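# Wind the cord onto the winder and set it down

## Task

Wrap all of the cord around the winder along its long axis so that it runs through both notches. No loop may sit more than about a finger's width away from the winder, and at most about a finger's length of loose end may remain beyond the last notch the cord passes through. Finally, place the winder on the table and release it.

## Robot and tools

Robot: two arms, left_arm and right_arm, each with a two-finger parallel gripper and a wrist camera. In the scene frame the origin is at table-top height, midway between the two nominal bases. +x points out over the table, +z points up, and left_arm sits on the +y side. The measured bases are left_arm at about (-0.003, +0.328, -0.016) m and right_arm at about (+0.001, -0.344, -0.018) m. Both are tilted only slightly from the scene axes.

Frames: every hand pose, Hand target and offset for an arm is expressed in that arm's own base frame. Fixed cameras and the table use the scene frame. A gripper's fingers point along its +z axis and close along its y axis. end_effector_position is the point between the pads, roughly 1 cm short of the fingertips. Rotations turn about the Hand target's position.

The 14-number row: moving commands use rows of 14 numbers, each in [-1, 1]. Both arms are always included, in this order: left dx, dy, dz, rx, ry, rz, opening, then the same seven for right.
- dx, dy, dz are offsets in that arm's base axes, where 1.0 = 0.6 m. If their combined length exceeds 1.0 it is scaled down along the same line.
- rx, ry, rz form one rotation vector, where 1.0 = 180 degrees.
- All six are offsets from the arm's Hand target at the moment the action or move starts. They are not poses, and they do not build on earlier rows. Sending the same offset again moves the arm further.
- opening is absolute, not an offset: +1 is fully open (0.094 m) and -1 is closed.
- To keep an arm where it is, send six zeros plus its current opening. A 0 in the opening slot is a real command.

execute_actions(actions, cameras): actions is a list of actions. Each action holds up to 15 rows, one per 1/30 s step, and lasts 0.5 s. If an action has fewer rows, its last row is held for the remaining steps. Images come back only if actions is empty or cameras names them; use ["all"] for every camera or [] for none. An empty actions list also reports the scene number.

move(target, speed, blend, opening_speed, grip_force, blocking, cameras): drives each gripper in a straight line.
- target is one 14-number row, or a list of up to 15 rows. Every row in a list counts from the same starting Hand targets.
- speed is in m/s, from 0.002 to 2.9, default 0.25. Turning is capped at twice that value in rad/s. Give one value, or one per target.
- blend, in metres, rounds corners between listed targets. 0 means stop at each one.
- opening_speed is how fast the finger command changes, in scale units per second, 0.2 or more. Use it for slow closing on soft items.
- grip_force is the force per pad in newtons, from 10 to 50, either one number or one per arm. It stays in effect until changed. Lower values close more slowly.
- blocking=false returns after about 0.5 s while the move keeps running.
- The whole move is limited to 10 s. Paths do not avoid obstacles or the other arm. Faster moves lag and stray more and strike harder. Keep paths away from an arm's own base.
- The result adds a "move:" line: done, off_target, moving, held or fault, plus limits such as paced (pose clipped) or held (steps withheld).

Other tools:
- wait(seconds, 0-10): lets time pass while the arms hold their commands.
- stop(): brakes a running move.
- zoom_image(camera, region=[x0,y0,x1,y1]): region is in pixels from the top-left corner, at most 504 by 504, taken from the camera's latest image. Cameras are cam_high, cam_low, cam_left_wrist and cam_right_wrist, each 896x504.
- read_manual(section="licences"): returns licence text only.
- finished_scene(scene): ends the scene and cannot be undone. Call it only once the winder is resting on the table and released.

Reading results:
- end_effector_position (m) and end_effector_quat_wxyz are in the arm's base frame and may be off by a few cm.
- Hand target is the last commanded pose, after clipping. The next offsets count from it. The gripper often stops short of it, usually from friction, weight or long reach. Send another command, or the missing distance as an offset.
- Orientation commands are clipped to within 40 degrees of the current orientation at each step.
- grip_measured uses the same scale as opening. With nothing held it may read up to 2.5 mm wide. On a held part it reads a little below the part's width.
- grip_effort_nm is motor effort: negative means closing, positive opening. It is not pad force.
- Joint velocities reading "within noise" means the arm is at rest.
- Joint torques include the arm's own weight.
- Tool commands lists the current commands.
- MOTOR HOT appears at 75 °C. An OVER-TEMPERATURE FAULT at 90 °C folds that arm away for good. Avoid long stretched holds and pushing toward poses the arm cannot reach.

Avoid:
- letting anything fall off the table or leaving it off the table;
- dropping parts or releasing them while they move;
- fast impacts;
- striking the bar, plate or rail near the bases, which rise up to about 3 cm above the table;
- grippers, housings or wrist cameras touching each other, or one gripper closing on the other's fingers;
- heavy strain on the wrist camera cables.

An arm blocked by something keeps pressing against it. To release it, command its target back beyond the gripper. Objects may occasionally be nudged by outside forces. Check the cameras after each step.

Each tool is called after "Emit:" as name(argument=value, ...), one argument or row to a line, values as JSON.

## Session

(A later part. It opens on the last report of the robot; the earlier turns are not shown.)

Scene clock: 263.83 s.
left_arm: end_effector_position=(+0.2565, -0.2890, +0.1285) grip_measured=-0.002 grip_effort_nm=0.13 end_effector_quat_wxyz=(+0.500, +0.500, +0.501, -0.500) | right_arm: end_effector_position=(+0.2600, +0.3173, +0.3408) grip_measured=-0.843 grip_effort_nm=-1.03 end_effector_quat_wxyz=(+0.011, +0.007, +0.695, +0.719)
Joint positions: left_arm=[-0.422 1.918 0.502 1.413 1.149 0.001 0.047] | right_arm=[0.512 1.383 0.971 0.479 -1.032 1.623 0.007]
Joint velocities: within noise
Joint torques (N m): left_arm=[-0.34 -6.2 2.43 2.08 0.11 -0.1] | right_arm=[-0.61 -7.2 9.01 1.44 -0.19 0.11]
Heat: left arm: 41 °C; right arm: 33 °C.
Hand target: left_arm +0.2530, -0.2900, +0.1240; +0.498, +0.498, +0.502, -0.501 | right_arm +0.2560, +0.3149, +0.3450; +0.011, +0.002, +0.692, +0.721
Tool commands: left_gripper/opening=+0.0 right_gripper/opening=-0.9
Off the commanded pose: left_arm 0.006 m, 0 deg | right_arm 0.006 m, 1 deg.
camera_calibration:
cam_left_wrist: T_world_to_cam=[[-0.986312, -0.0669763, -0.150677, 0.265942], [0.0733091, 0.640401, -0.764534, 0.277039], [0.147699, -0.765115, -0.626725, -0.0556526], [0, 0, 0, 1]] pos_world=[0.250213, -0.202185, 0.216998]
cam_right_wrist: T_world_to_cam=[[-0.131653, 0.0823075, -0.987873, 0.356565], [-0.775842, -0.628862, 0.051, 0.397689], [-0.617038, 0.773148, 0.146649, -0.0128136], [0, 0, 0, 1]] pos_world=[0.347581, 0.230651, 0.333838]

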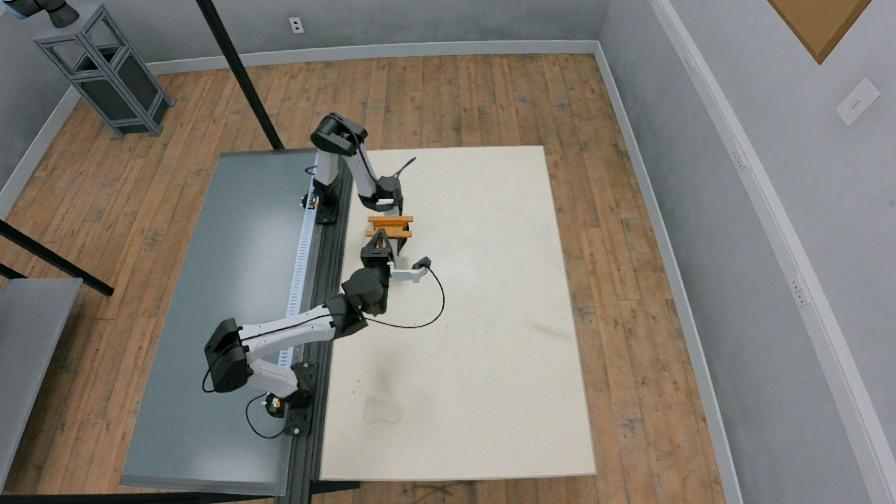

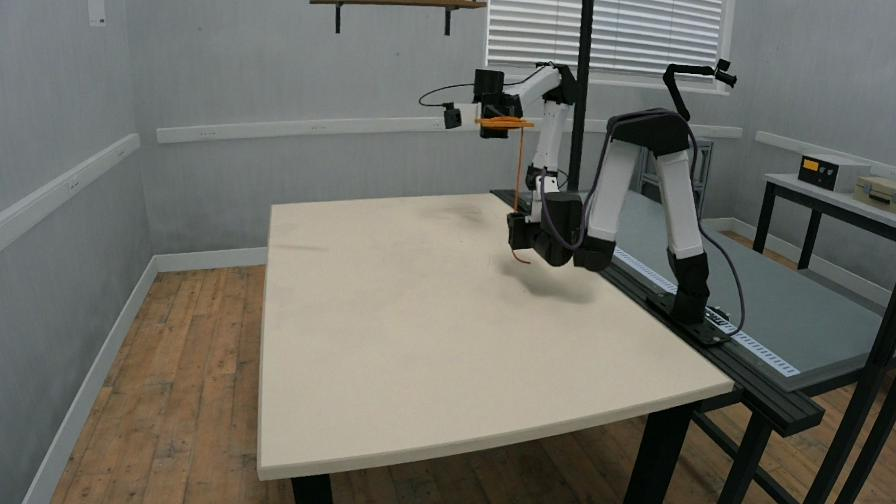

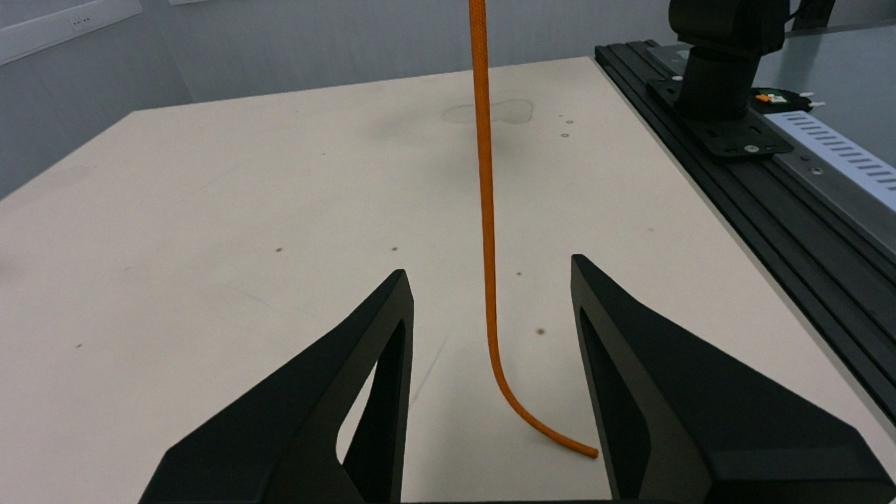

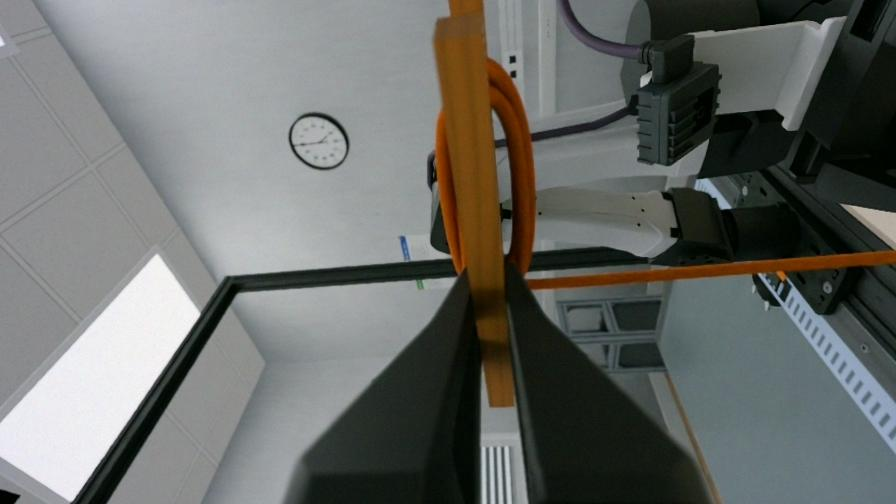

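Emit:
move(
  target=[0.0042, -0.0483, -0.0475, 0, 0, 0, 0.0, 0, 0, 0, 0, 0, 0, -0.9],
  speed=0.12,
  cameras=["cam_left_wrist"],
)

Scene clock: 266.63 s.
left_arm: end_effector_position=(+0.2513, -0.3146, +0.0873) grip_measured=-0.002 grip_effort_nm=0.13 end_effector_quat_wxyz=(+0.475, +0.493, +0.523, -0.507) | right_arm: end_effector_position=(+0.2600, +0.3173, +0.3408) grip_measured=-0.843 grip_effort_nm=-1.03 end_effector_quat_wxyz=(+0.011, +0.007, +0.695, +0.719)
Joint positions: left_arm=[-0.509 2.09 0.534 1.483 1.063 0.001 0.047] | right_arm=[0.512 1.383 0.971 0.479 -1.032 1.623 0.007]
Joint torques (N m): left_arm=[-0.24 -6.95 4.46 2.51 0.16 -0.08] | right_arm=[-0.61 -7.2 9.01 1.44 -0.19 0.11]
Heat: left arm: 41 °C; right arm: 33 °C.
Hand target: left_arm +0.2556, -0.3190, +0.0955; +0.498, +0.498, +0.502, -0.501 | right_arm +0.2560, +0.3149, +0.3450; +0.011, +0.002, +0.692, +0.721
Off the commanded pose: left_arm 0.010 m, 4 deg | right_arm 0.006 m, 1 deg.
move: off_target (left_arm)
camera_calibration:
cam_left_wrist: T_world_to_cam=[[-0.993857, -0.0602133, -0.0928557, 0.251951], [0.0293028, 0.665913, -0.745454, 0.279728], [0.10672, -0.743596, -0.660058, -0.080375], [0, 0, 0, 1]] pos_world=[0.250784, -0.23087, 0.178867]
Images, in order (width x height): cam_left_wrist 896x504.

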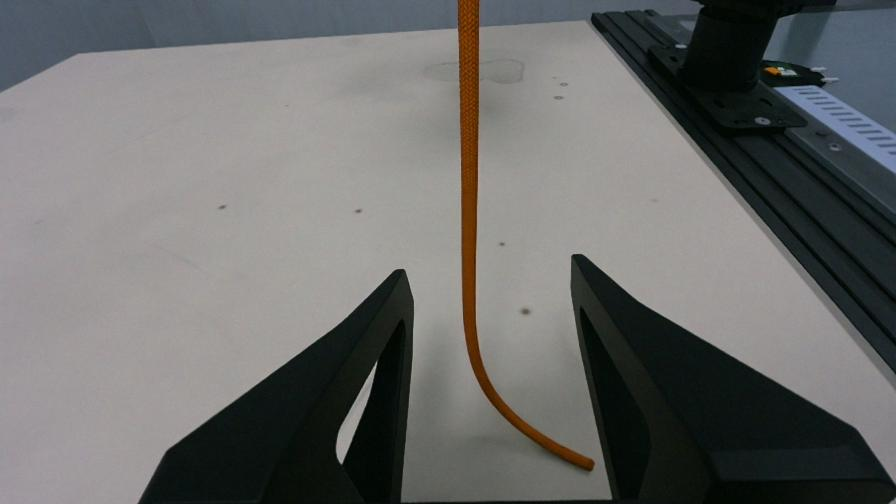

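Emit:
zoom_image(
  camera="cam_left_wrist",
  region=[430, 220, 530, 340],
)

Scaled by 4.200 from the camera's 896x504 image, which has a finer 1280x720 frame.

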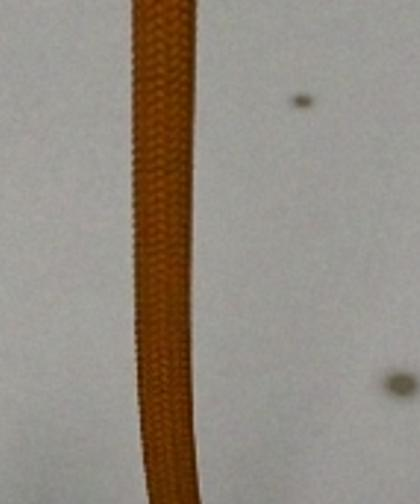

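Emit:
move(
  target=[0.0145, -0.019, 0, 0, 0, 0, 0.0, 0, 0, 0, 0, 0, 0, -0.9],
  speed=0.08,
  cameras=["cam_left_wrist"],
)

Emit:
zoom_image(
  camera="cam_left_wrist",
  region=[390, 200, 610, 350],
)

Scene clock: 268.73 s.
left_arm: end_effector_position=(+0.2611, -0.3256, +0.0919) grip_measured=-0.002 grip_effort_nm=0.13 end_effector_quat_wxyz=(+0.486, +0.496, +0.513, -0.504) | right_arm: end_effector_position=(+0.2600, +0.3173, +0.3408) grip_measured=-0.843 grip_effort_nm=-1.03 end_effector_quat_wxyz=(+0.011, +0.007, +0.695, +0.719)
Joint positions: left_arm=[-0.526 2.112 0.591 1.483 1.045 -0.001 0.047] | right_arm=[0.512 1.383 0.971 0.479 -1.032 1.623 0.007]
Joint torques (N m): left_arm=[-0.38 -7.3 4.68 2.21 0.11 -0.1] | right_arm=[-0.59 -7.2 9.01 1.44 -0.19 0.11]
Heat: left arm: 41 °C; right arm: 33 °C.
Hand target: left_arm +0.2641, -0.3305, +0.0954; +0.498, +0.498, +0.502, -0.502 | right_arm +0.2560, +0.3149, +0.3450; +0.011, +0.002, +0.692, +0.721
Off the commanded pose: left_arm 0.007 m, 2 deg | right_arm 0.006 m, 1 deg.
move: done
camera_calibration:
cam_left_wrist: T_world_to_cam=[[-0.990804, -0.0637869, -0.119329, 0.261927], [0.0488005, 0.654092, -0.754839, 0.282226], [0.126201, -0.753721, -0.644964, -0.0962993], [0, 0, 0, 1]] pos_world=[0.257898, -0.240477, 0.182181]
Images, in order (width x height): cam_left_wrist 896x504.

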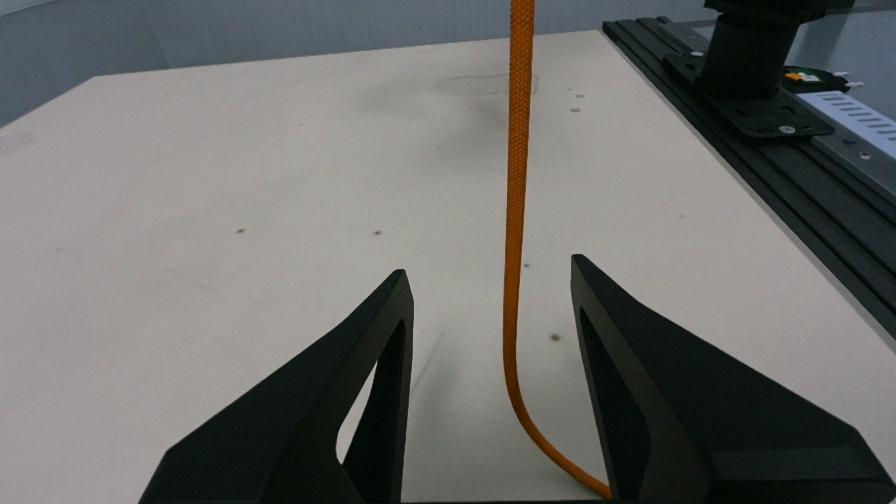

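Scaled by 2.291 from the camera's 896x504 image, which has a finer 1280x720 frame.

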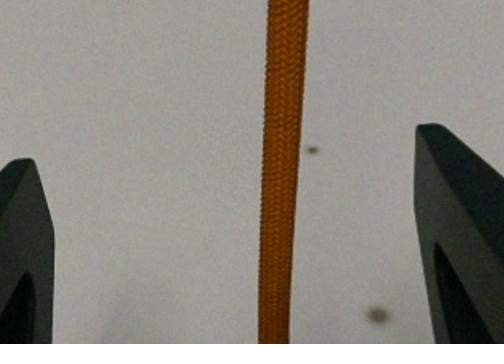

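Emit:
move(
  target=[
    [-0.0067, -0.0035, 0, 0, 0, 0, 0.0, 0, 0, 0, 0, 0, 0, -0.9],
    [-0.0067, -0.0035, 0, 0, 0, 0, -0.985, 0, 0, 0, 0, 0, 0, -0.9],
  ],
  speed=0.08,
  opening_speed=1.5,
  cameras=["cam_left_wrist"],
)

Emit:
zoom_image(
  camera="cam_left_wrist",
  region=[410, 200, 590, 350],
)

Scene clock: 271.70 s.
left_arm: end_effector_position=(+0.2593, -0.3289, +0.0919) grip_measured=-0.945 grip_effort_nm=-0.97 end_effector_quat_wxyz=(+0.486, +0.496, +0.514, -0.504) | right_arm: end_effector_position=(+0.2600, +0.3173, +0.3408) grip_measured=-0.843 grip_effort_nm=-1.03 end_effector_quat_wxyz=(+0.011, +0.007, +0.695, +0.719)
Joint positions: left_arm=[-0.539 2.112 0.591 1.483 1.031 -0.002 0.003] | right_arm=[0.512 1.383 0.971 0.479 -1.032 1.623 0.007]
Joint torques (N m): left_arm=[-0.42 -7.69 3.89 2.28 0.15 -0.09] | right_arm=[-0.61 -7.21 8.99 1.44 -0.19 0.11]
Heat: left arm: 41 °C; right arm: 33 °C.
Hand target: left_arm +0.2601, -0.3325, +0.0954; +0.498, +0.498, +0.502, -0.501 | right_arm +0.2560, +0.3149, +0.3450; +0.011, +0.002, +0.692, +0.721
Off the commanded pose: left_arm 0.005 m, 2 deg | right_arm 0.006 m, 1 deg.
move: done
camera_calibration:
cam_left_wrist: T_world_to_cam=[[-0.990809, -0.064551, -0.118872, 0.259653], [0.0478977, 0.654427, -0.754607, 0.284667], [0.126504, -0.753365, -0.64532, -0.0985499], [0, 0, 0, 1]] pos_world=[0.256099, -0.243777, 0.182081]
Images, in order (width x height): cam_left_wrist 896x504.

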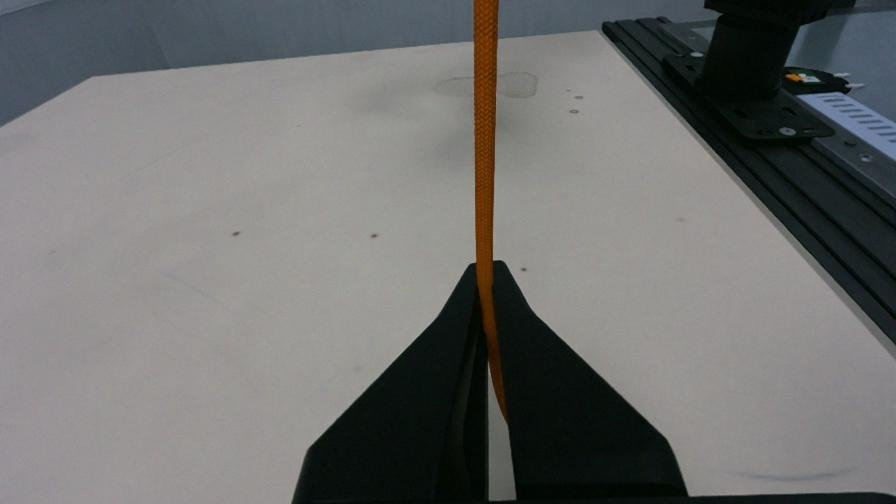

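Scaled by 2.800 from the camera's 896x504 image, which has a finer 1280x720 frame.

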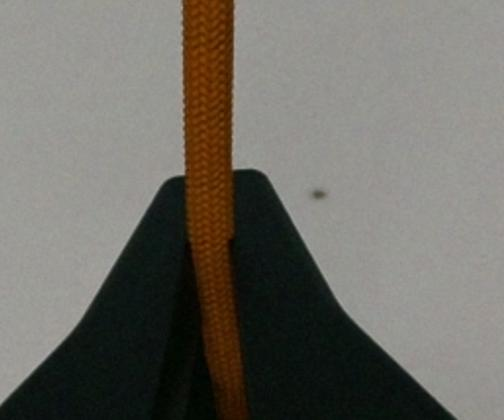

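Emit:
move(
  target=[
    [0.1603, -0.0025, 0.0493, 0, 0, 0, -0.985, 0, 0, 0, 0, 0, 0, -0.9],
    [0.2848, -0.0158, 0.1738, 0, 0, 0, -0.985, 0, 0, 0, 0, 0, 0, -0.9],
    [0.3502, -0.0325, 0.3563, 0, 0, 0, -0.985, 0, 0, 0, 0, 0, 0, -0.9],
  ],
  speed=0.2,
  blend=[0.03, 0.03, 0],
  cameras=["all"],
)

Emit:
zoom_image(
  camera="cam_high",
  region=[340, 180, 500, 270],
)

Scene clock: 275.73 s.
left_arm: end_effector_position=(+0.4648, -0.3514, +0.3067) grip_measured=-0.945 grip_effort_nm=-0.99 end_effector_quat_wxyz=(+0.492, +0.494, +0.507, -0.506) | right_arm: end_effector_position=(+0.2600, +0.3173, +0.3408) grip_measured=-0.843 grip_effort_nm=-1.03 end_effector_quat_wxyz=(+0.011, +0.007, +0.695, +0.719)
Joint positions: left_arm=[-0.364 2.186 1.863 0.313 1.208 -0.018 0.003] | right_arm=[0.512 1.383 0.971 0.479 -1.032 1.623 0.007]
Joint torques (N m): left_arm=[0.62 -12.07 9.44 1.73 0.2 0.02] | right_arm=[-0.61 -7.21 9.01 1.44 -0.19 0.11]
Heat: left arm: 41 °C; right arm: 34 °C.
Hand target: left_arm +0.4703, -0.3520, +0.3092; +0.498, +0.498, +0.502, -0.501 | right_arm +0.2560, +0.3149, +0.3450; +0.011, +0.002, +0.692, +0.721
Off the commanded pose: left_arm 0.006 m, 1 deg | right_arm 0.006 m, 1 deg.
move: done
camera_calibration:
cam_left_wrist: T_world_to_cam=[[-0.990042, -0.0644304, -0.125164, 0.488943], [0.0548859, 0.642082, -0.764668, 0.447194], [0.129633, -0.763923, -0.632152, -0.01211], [0, 0, 0, 1]] pos_world=[0.4611, -0.264884, 0.395498]
cam_right_wrist: T_world_to_cam=[[-0.131653, 0.0823075, -0.987873, 0.356565], [-0.775842, -0.628862, 0.051, 0.397689], [-0.617038, 0.773148, 0.146649, -0.0128136], [0, 0, 0, 1]] pos_world=[0.347581, 0.230651, 0.333838]

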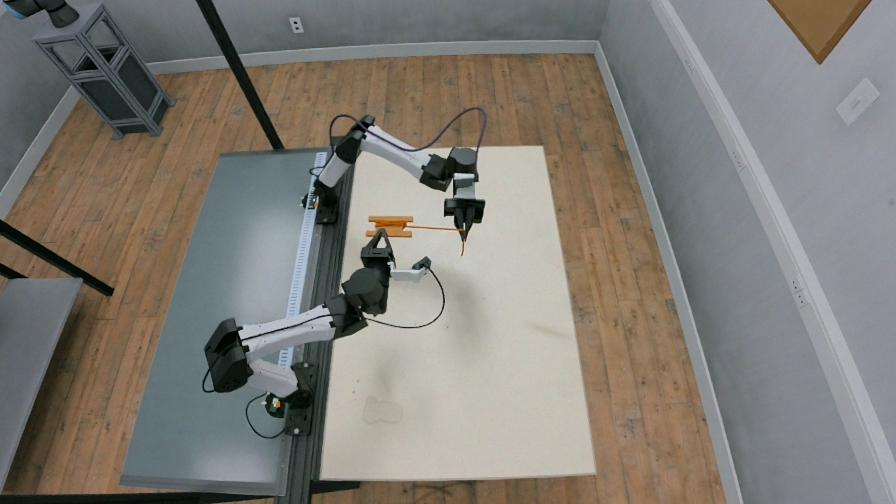

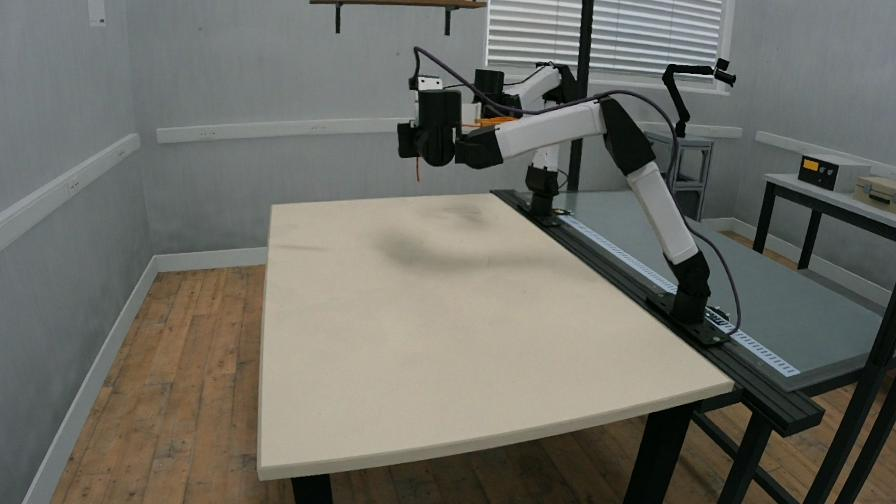

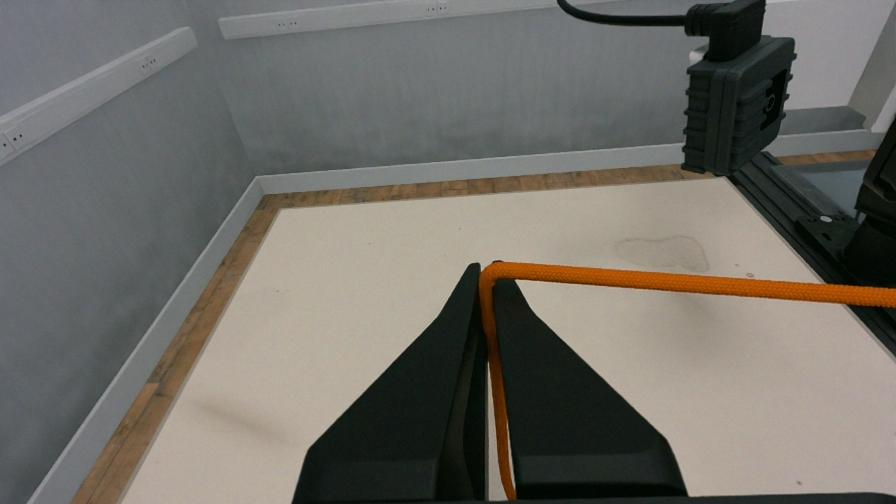

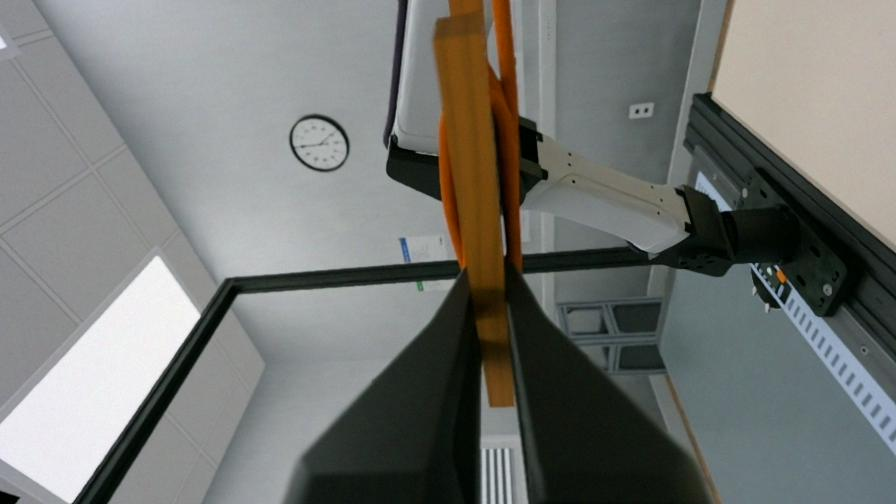

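Scaled by 3.150 from the camera's 896x504 image, which has a finer 1280x720 frame.

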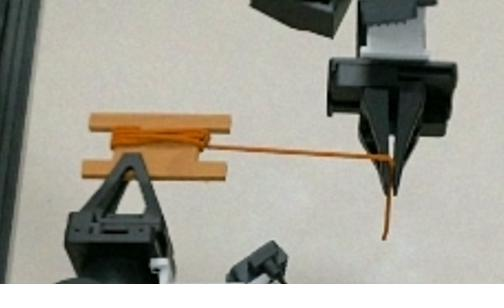

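Emit:
move(
  target=[
    [-0.0105, 0, 0.0838, 0, 0, 0, -0.985, 0, 0, 0, 0, 0, 0, -0.9],
    [-0.0652, 0.01, 0.1662, 0, 0, 0, -0.985, 0, 0, 0, 0, 0, 0, -0.9],
    [-0.1433, 0.0567, 0.2118, 0, 0, 0, -0.985, 0, 0, 0, 0, 0, 0, -0.9],
    [-0.2098, 0.1377, 0.2035, 0, 0, 0, -0.985, 0, 0, 0, 0, 0, 0, -0.9],
    [-0.308, 0.1713, 0.178, 0, 0, 0, -0.985, 0, 0, 0, 0, 0, 0, -0.9],
    [-0.3902, 0.1847, 0.1027, 0, 0, 0, -0.985, 0, 0, 0, 0, 0, 0, -0.9],
    [-0.438, 0.1452, 0.0448, 0, 0, 0, -0.985, 0, 0, 0, 0, 0, 0, -0.9],
    [-0.466, 0.0877, 0.0343, 0, 0, 0, -0.985, 0, 0, 0, 0, 0, 0, -0.9],
    [-0.4662, 0.01, 0.0318, 0, 0, 0, -0.985, 0, 0, 0, 0, 0, 0, -0.9],
  ],
  speed=0.17,
  blend=[0.012, 0.012, 0.012, 0.015, 0.015, 0.015, 0.015, 0.012, 0],
  cameras=["cam_high", "cam_left_wrist", "cam_right_wrist"],
)

Emit:
zoom_image(
  camera="cam_high",
  region=[320, 180, 480, 270],
)

Scene clock: 284.13 s.
left_arm: end_effector_position=(+0.1887, -0.3419, +0.3142) grip_measured=-0.945 grip_effort_nm=-0.99 end_effector_quat_wxyz=(+0.484, +0.498, +0.515, -0.502) | right_arm: end_effector_position=(+0.2577, +0.3173, +0.3407) grip_measured=-0.843 grip_effort_nm=-1.03 end_effector_quat_wxyz=(+0.007, +0.002, +0.695, +0.719)
Joint positions: left_arm=[-0.727 1.222 0.824 0.358 0.845 -0.003 0.003] | right_arm=[0.511 1.383 0.971 0.479 -1.046 1.624 0.007]
Joint torques (N m): left_arm=[-0.24 -3.79 9.25 2.18 0.14 -0.11] | right_arm=[-0.55 -7.21 8.98 1.43 -0.05 0.11]
Heat: left arm: 43 °C; right arm: 34 °C.
Hand target: left_arm +0.1906, -0.3460, +0.3283; +0.498, +0.498, +0.502, -0.501 | right_arm +0.2559, +0.3149, +0.3450; +0.011, +0.002, +0.692, +0.721
Off the commanded pose: left_arm 0.015 m, 2 deg | right_arm 0.005 m, 1 deg.
move: off_target (left_arm)
camera_calibration:
cam_left_wrist: T_world_to_cam=[[-0.990819, -0.0616498, -0.120324, 0.216661], [0.0500043, 0.659768, -0.749804, 0.464323], [0.125612, -0.748936, -0.650628, 0.0474198], [0, 0, 0, 1]] pos_world=[0.185497, -0.257474, 0.405073]
cam_right_wrist: T_world_to_cam=[[-0.132602, 0.0797613, -0.987955, 0.357175], [-0.767446, -0.639049, 0.0514131, 0.396831], [-0.627251, 0.765019, 0.145952, -0.00867807], [0, 0, 0, 1]] pos_world=[0.346465, 0.231745, 0.333737]
Images, in order (width x height): cam_high 896x504, cam_left_wrist 896x504, cam_right_wrist 896x504.

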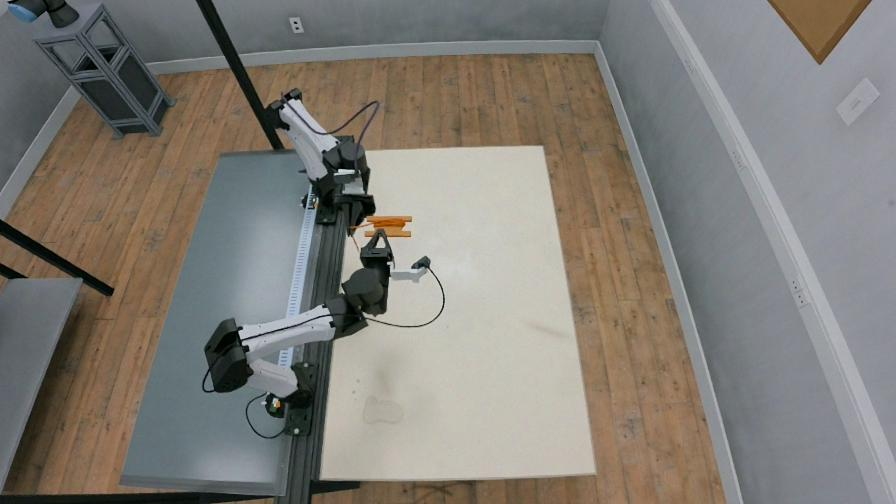

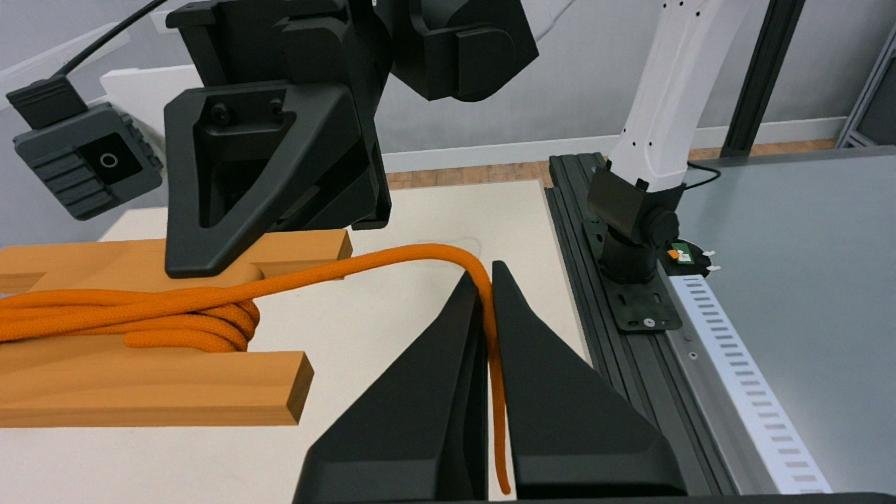

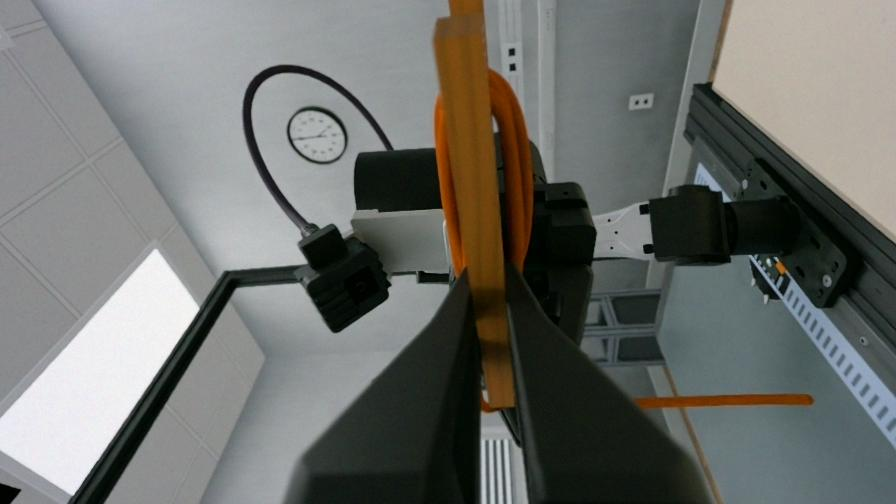

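Scaled by 3.150 from the camera's 896x504 image, which has a finer 1280x720 frame.

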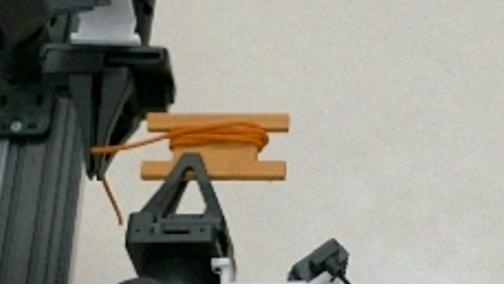

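Emit:
zoom_image(
  camera="cam_left_wrist",
  region=[440, 384, 580, 504],
)

Emit:
zoom_image(
  camera="cam_right_wrist",
  region=[420, 300, 840, 500],
)

Emit:
zoom_image(
  camera="cam_left_wrist",
  region=[0, 200, 520, 460],
)

Scaled by 3.600 from the camera's 896x504 image, which has a finer 1280x720 frame.

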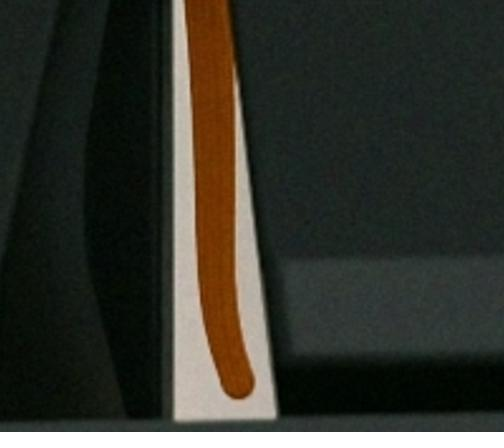

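Scaled by 1.200 from the camera's 896x504 image, which has a finer 1280x720 frame.

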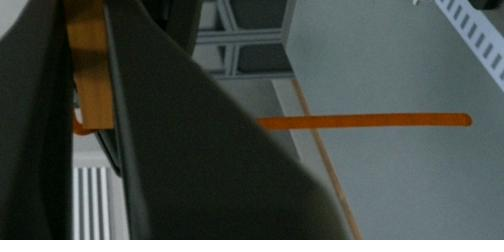

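Region (0, 200, 520, 460) is 520x260 pixels. A region can be at most 504 by 504 pixels.

Emit:
move(
  target=[
    [-0.0017, 0.0017, -0.0608, 0, 0, 0, -0.985, 0, 0, 0, 0, 0, 0, -0.9],
    [0.0248, 0.0033, -0.1035, 0, 0, 0, -0.985, 0, 0, 0, 0, 0, 0, -0.9],
    [0.0673, 0.005, -0.1307, 0, 0, 0, -0.985, 0, 0, 0, 0, 0, 0, -0.9],
    [0.1032, 0.0067, -0.1377, 0, 0, 0, -0.985, 0, 0, 0, 0, 0, 0, -0.9],
    [0.1032, 0.0067, -0.1585, 0, 0, 0, -0.985, 0, 0, 0, 0, 0, 0, -0.9],
  ],
  speed=0.15,
  blend=[0.008, 0.01, 0.01, 0.006, 0],
  cameras=["all"],
)

Emit:
zoom_image(
  camera="cam_high",
  region=[340, 190, 450, 260],
)

Emit:
zoom_image(
  camera="cam_low",
  region=[420, 60, 600, 240],
)

Scene clock: 290.90 s.
left_arm: end_effector_position=(+0.2506, -0.3407, +0.2378) grip_measured=-0.945 grip_effort_nm=-0.98 end_effector_quat_wxyz=(+0.505, +0.499, +0.499, -0.498) | right_arm: end_effector_position=(+0.2580, +0.3174, +0.3347) grip_measured=-0.843 grip_effort_nm=-1.03 end_effector_quat_wxyz=(-0.005, +0.014, +0.702, +0.712)
Joint positions: left_arm=[-0.589 1.56 0.725 0.846 0.975 -0.002 0.003] | right_arm=[0.511 1.383 0.971 0.442 -1.046 1.624 0.007]
Joint torques (N m): left_arm=[0.54 -5.23 6.24 1.91 0.25 -0.09] | right_arm=[-0.55 -7.31 9.03 1.76 -0.07 0.1]
Heat: left arm: 41 °C; right arm: 34 °C.
Hand target: left_arm +0.2525, -0.3420, +0.2333; +0.498, +0.498, +0.502, -0.501 | right_arm +0.2559, +0.3149, +0.3450; +0.011, +0.002, +0.692, +0.721
Off the commanded pose: left_arm 0.005 m, 1 deg | right_arm 0.011 m, 3 deg.
move: off_target (right_arm)
camera_calibration:
cam_left_wrist: T_world_to_cam=[[-0.984698, -0.0737172, -0.157912, 0.272155], [0.0756626, 0.635427, -0.768445, 0.392901], [0.156989, -0.768634, -0.620126, -0.030952], [0, 0, 0, 1]] pos_world=[0.243122, -0.253388, 0.325705]
cam_right_wrist: T_world_to_cam=[[-0.164497, 0.0618633, -0.984436, 0.364111], [-0.765197, -0.637784, 0.0877834, 0.384294], [-0.622427, 0.767727, 0.152251, -0.0119754], [0, 0, 0, 1]] pos_world=[0.346502, 0.231765, 0.326533]

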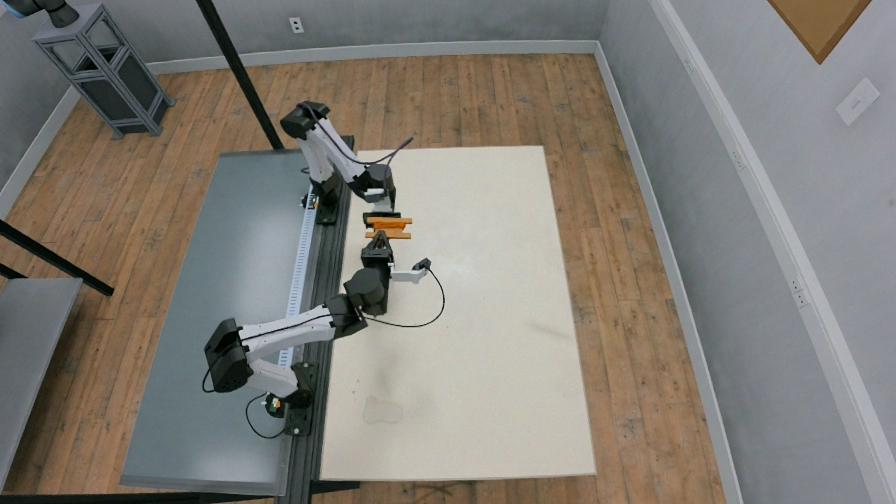

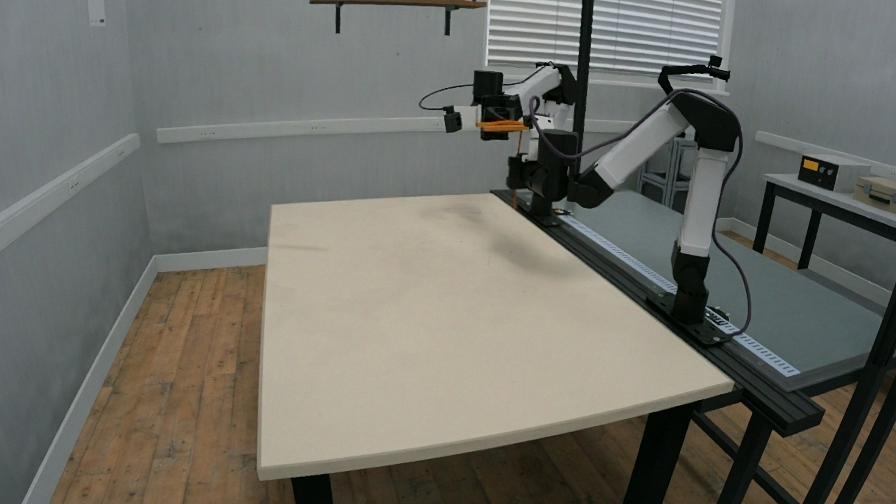

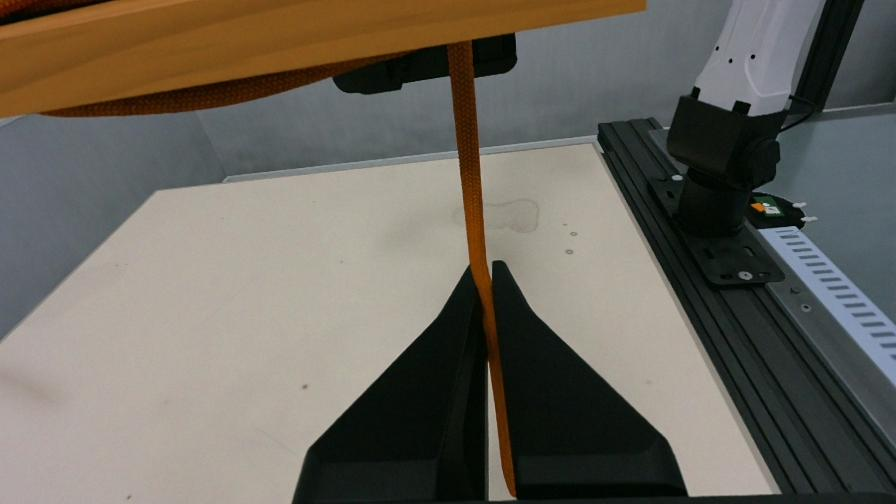

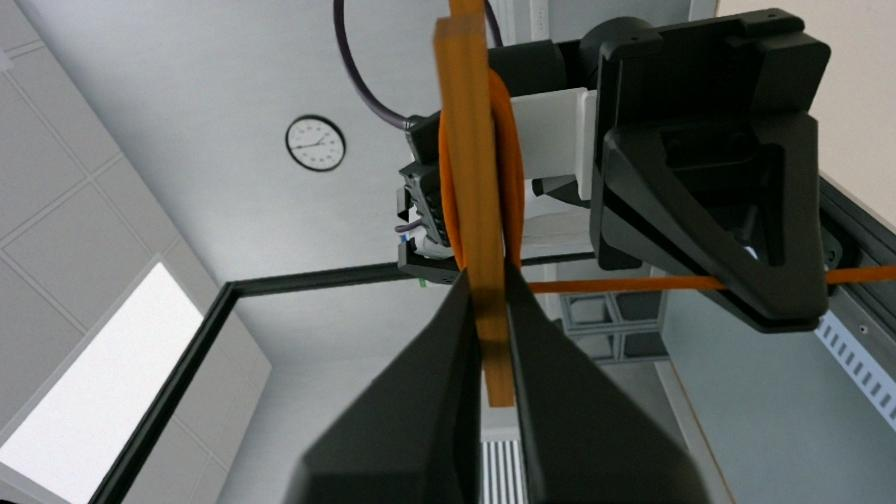

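Scaled by 4.582 from the camera's 896x504 image, which has a finer 1280x720 frame.

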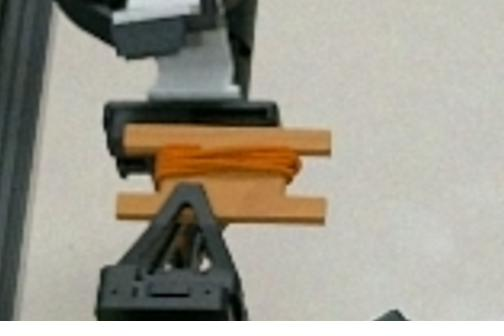

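Scaled by 2.800 from the camera's 896x504 image, which has a finer 1280x720 frame.

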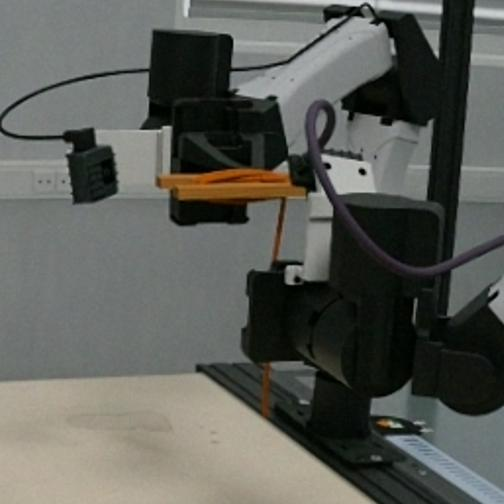

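Emit:
zoom_image(
  camera="cam_left_wrist",
  region=[400, 20, 560, 160],
)

Emit:
zoom_image(
  camera="cam_left_wrist",
  region=[400, 200, 560, 340],
)

Emit:
zoom_image(
  camera="cam_left_wrist",
  region=[420, 380, 580, 504],
)

Emit:
zoom_image(
  camera="cam_low",
  region=[470, 100, 570, 230],
)

Scaled by 3.150 from the camera's 896x504 image, which has a finer 1280x720 frame.

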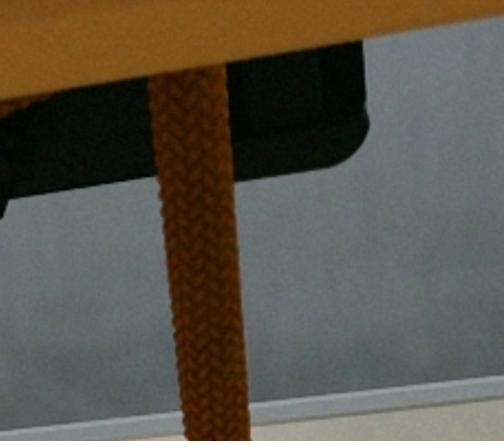

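Scaled by 3.150 from the camera's 896x504 image, which has a finer 1280x720 frame.

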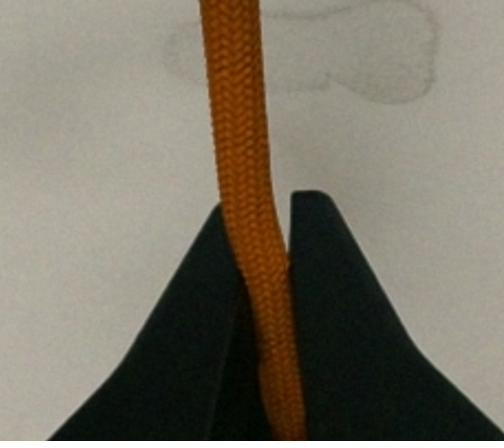

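Scaled by 3.150 from the camera's 896x504 image, which has a finer 1280x720 frame.

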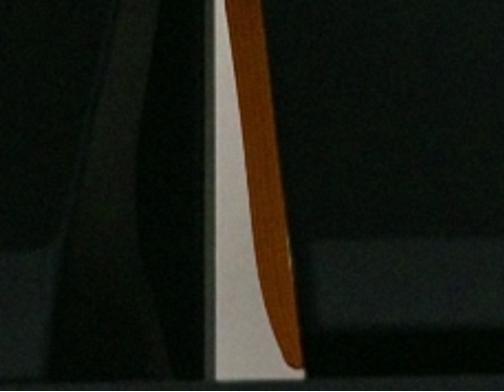

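Scaled by 3.877 from the camera's 896x504 image, which has a finer 1280x720 frame.

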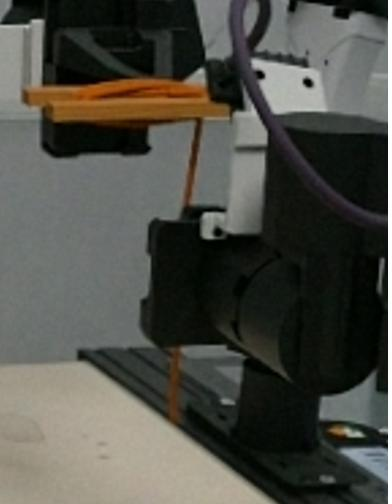

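Emit:
move(
  target=[
    [0, 0, 0, 0, 0, 0, 0.0, 0, 0, 0, 0, 0, 0, -0.9],
    [0.0033, 0.0067, -0.1572, 0, 0, 0, 0.0, 0, 0, 0, 0, 0, 0, -0.9],
  ],
  speed=0.15,
  opening_speed=1.5,
  cameras=["all"],
)

Emit:
zoom_image(
  camera="cam_left_wrist",
  region=[390, 150, 640, 400],
)

Emit:
zoom_image(
  camera="cam_high",
  region=[340, 190, 450, 260],
)

Emit:
zoom_image(
  camera="cam_low",
  region=[460, 90, 580, 240],
)

Scene clock: 306.97 s.
left_arm: end_effector_position=(+0.2559, -0.3399, +0.1444) grip_measured=-0.002 grip_effort_nm=0.13 end_effector_quat_wxyz=(+0.501, +0.499, +0.501, -0.499) | right_arm: end_effector_position=(+0.2579, +0.3174, +0.3369) grip_measured=-0.843 grip_effort_nm=-1.03 end_effector_quat_wxyz=(-0.001, +0.010, +0.699, +0.715)
Joint positions: left_arm=[-0.576 1.9 0.607 1.295 0.99 -0.001 0.047] | right_arm=[0.511 1.383 0.971 0.456 -1.046 1.624 0.007]
Joint torques (N m): left_arm=[0.68 -6.78 3.29 2.14 0.29 -0.11] | right_arm=[-0.55 -7.25 9.01 1.64 -0.07 0.11]
Heat: left arm: 40 °C; right arm: 34 °C.
Hand target: left_arm +0.2544, -0.3380, +0.1390; +0.498, +0.498, +0.502, -0.501 | right_arm +0.2559, +0.3149, +0.3450; +0.011, +0.002, +0.692, +0.721
Off the commanded pose: left_arm 0.006 m, 0 deg | right_arm 0.009 m, 2 deg.
move: done
camera_calibration:
cam_left_wrist: T_world_to_cam=[[-0.985792, -0.0710374, -0.152213, 0.263125], [0.0721887, 0.639052, -0.765768, 0.321875], [0.15167, -0.765876, -0.624844, -0.0861534], [0, 0, 0, 1]] pos_world=[0.249217, -0.252986, 0.2327]
cam_right_wrist: T_world_to_cam=[[-0.152653, 0.0684752, -0.985905, 0.361617], [-0.766143, -0.638362, 0.0742894, 0.388946], [-0.624277, 0.766685, 0.14991, -0.0107359], [0, 0, 0, 1]] pos_world=[0.346488, 0.231758, 0.329234]

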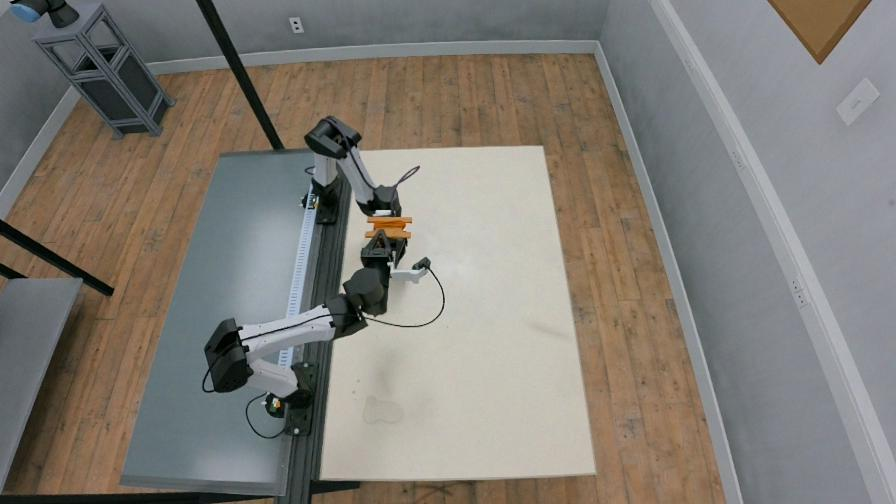

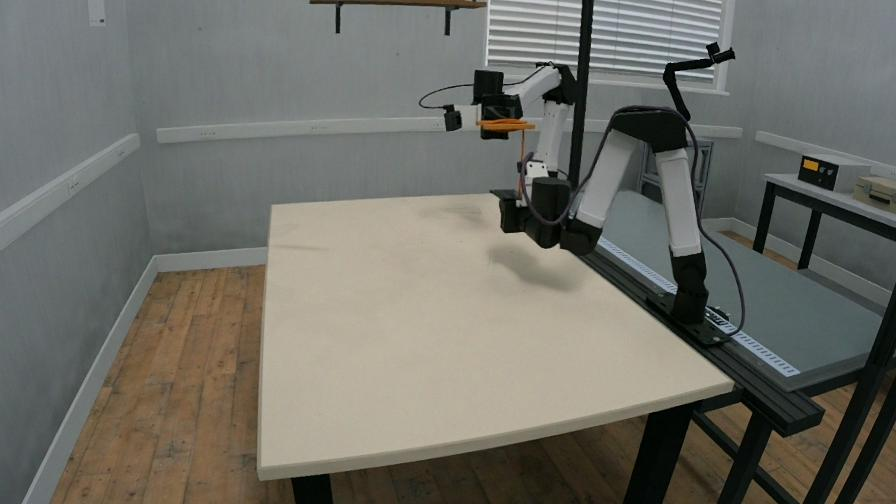

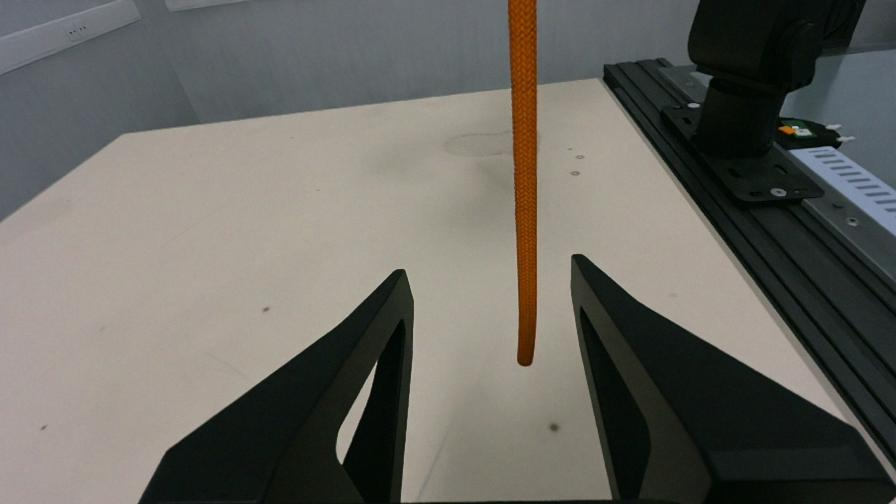

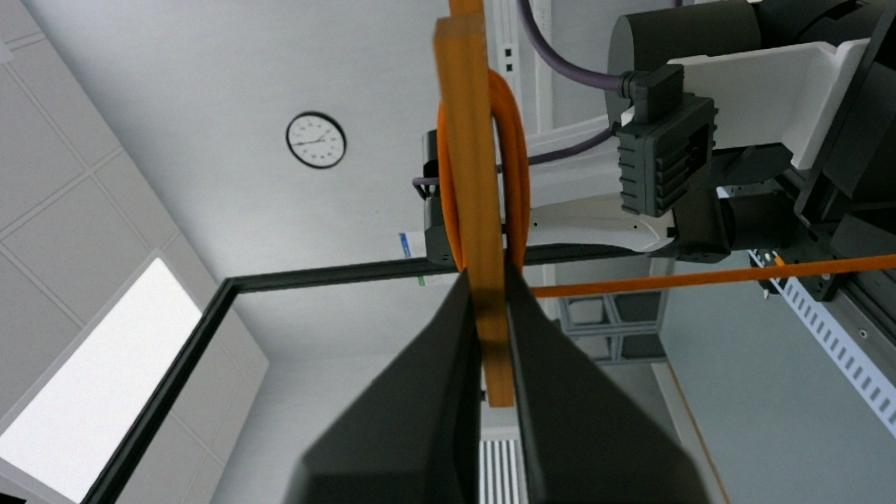

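Scaled by 2.016 from the camera's 896x504 image, which has a finer 1280x720 frame.

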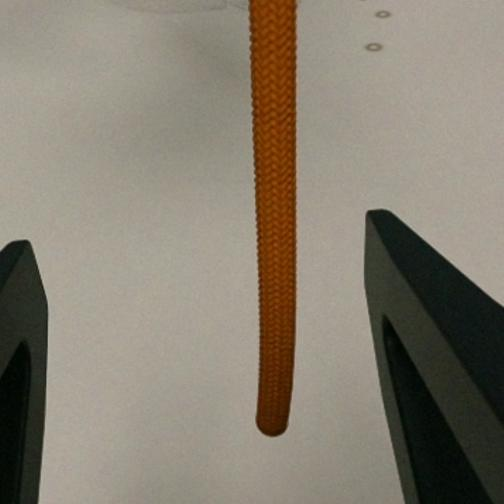

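Scaled by 4.582 from the camera's 896x504 image, which has a finer 1280x720 frame.

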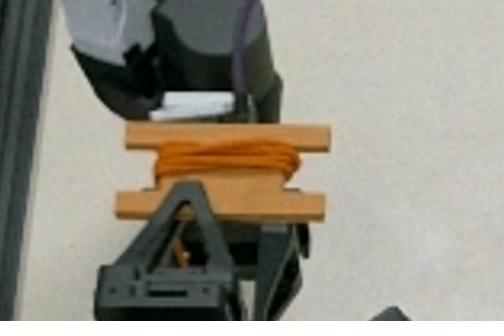

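Scaled by 3.360 from the camera's 896x504 image, which has a finer 1280x720 frame.

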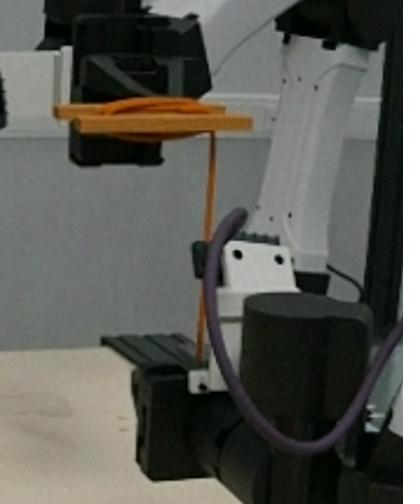

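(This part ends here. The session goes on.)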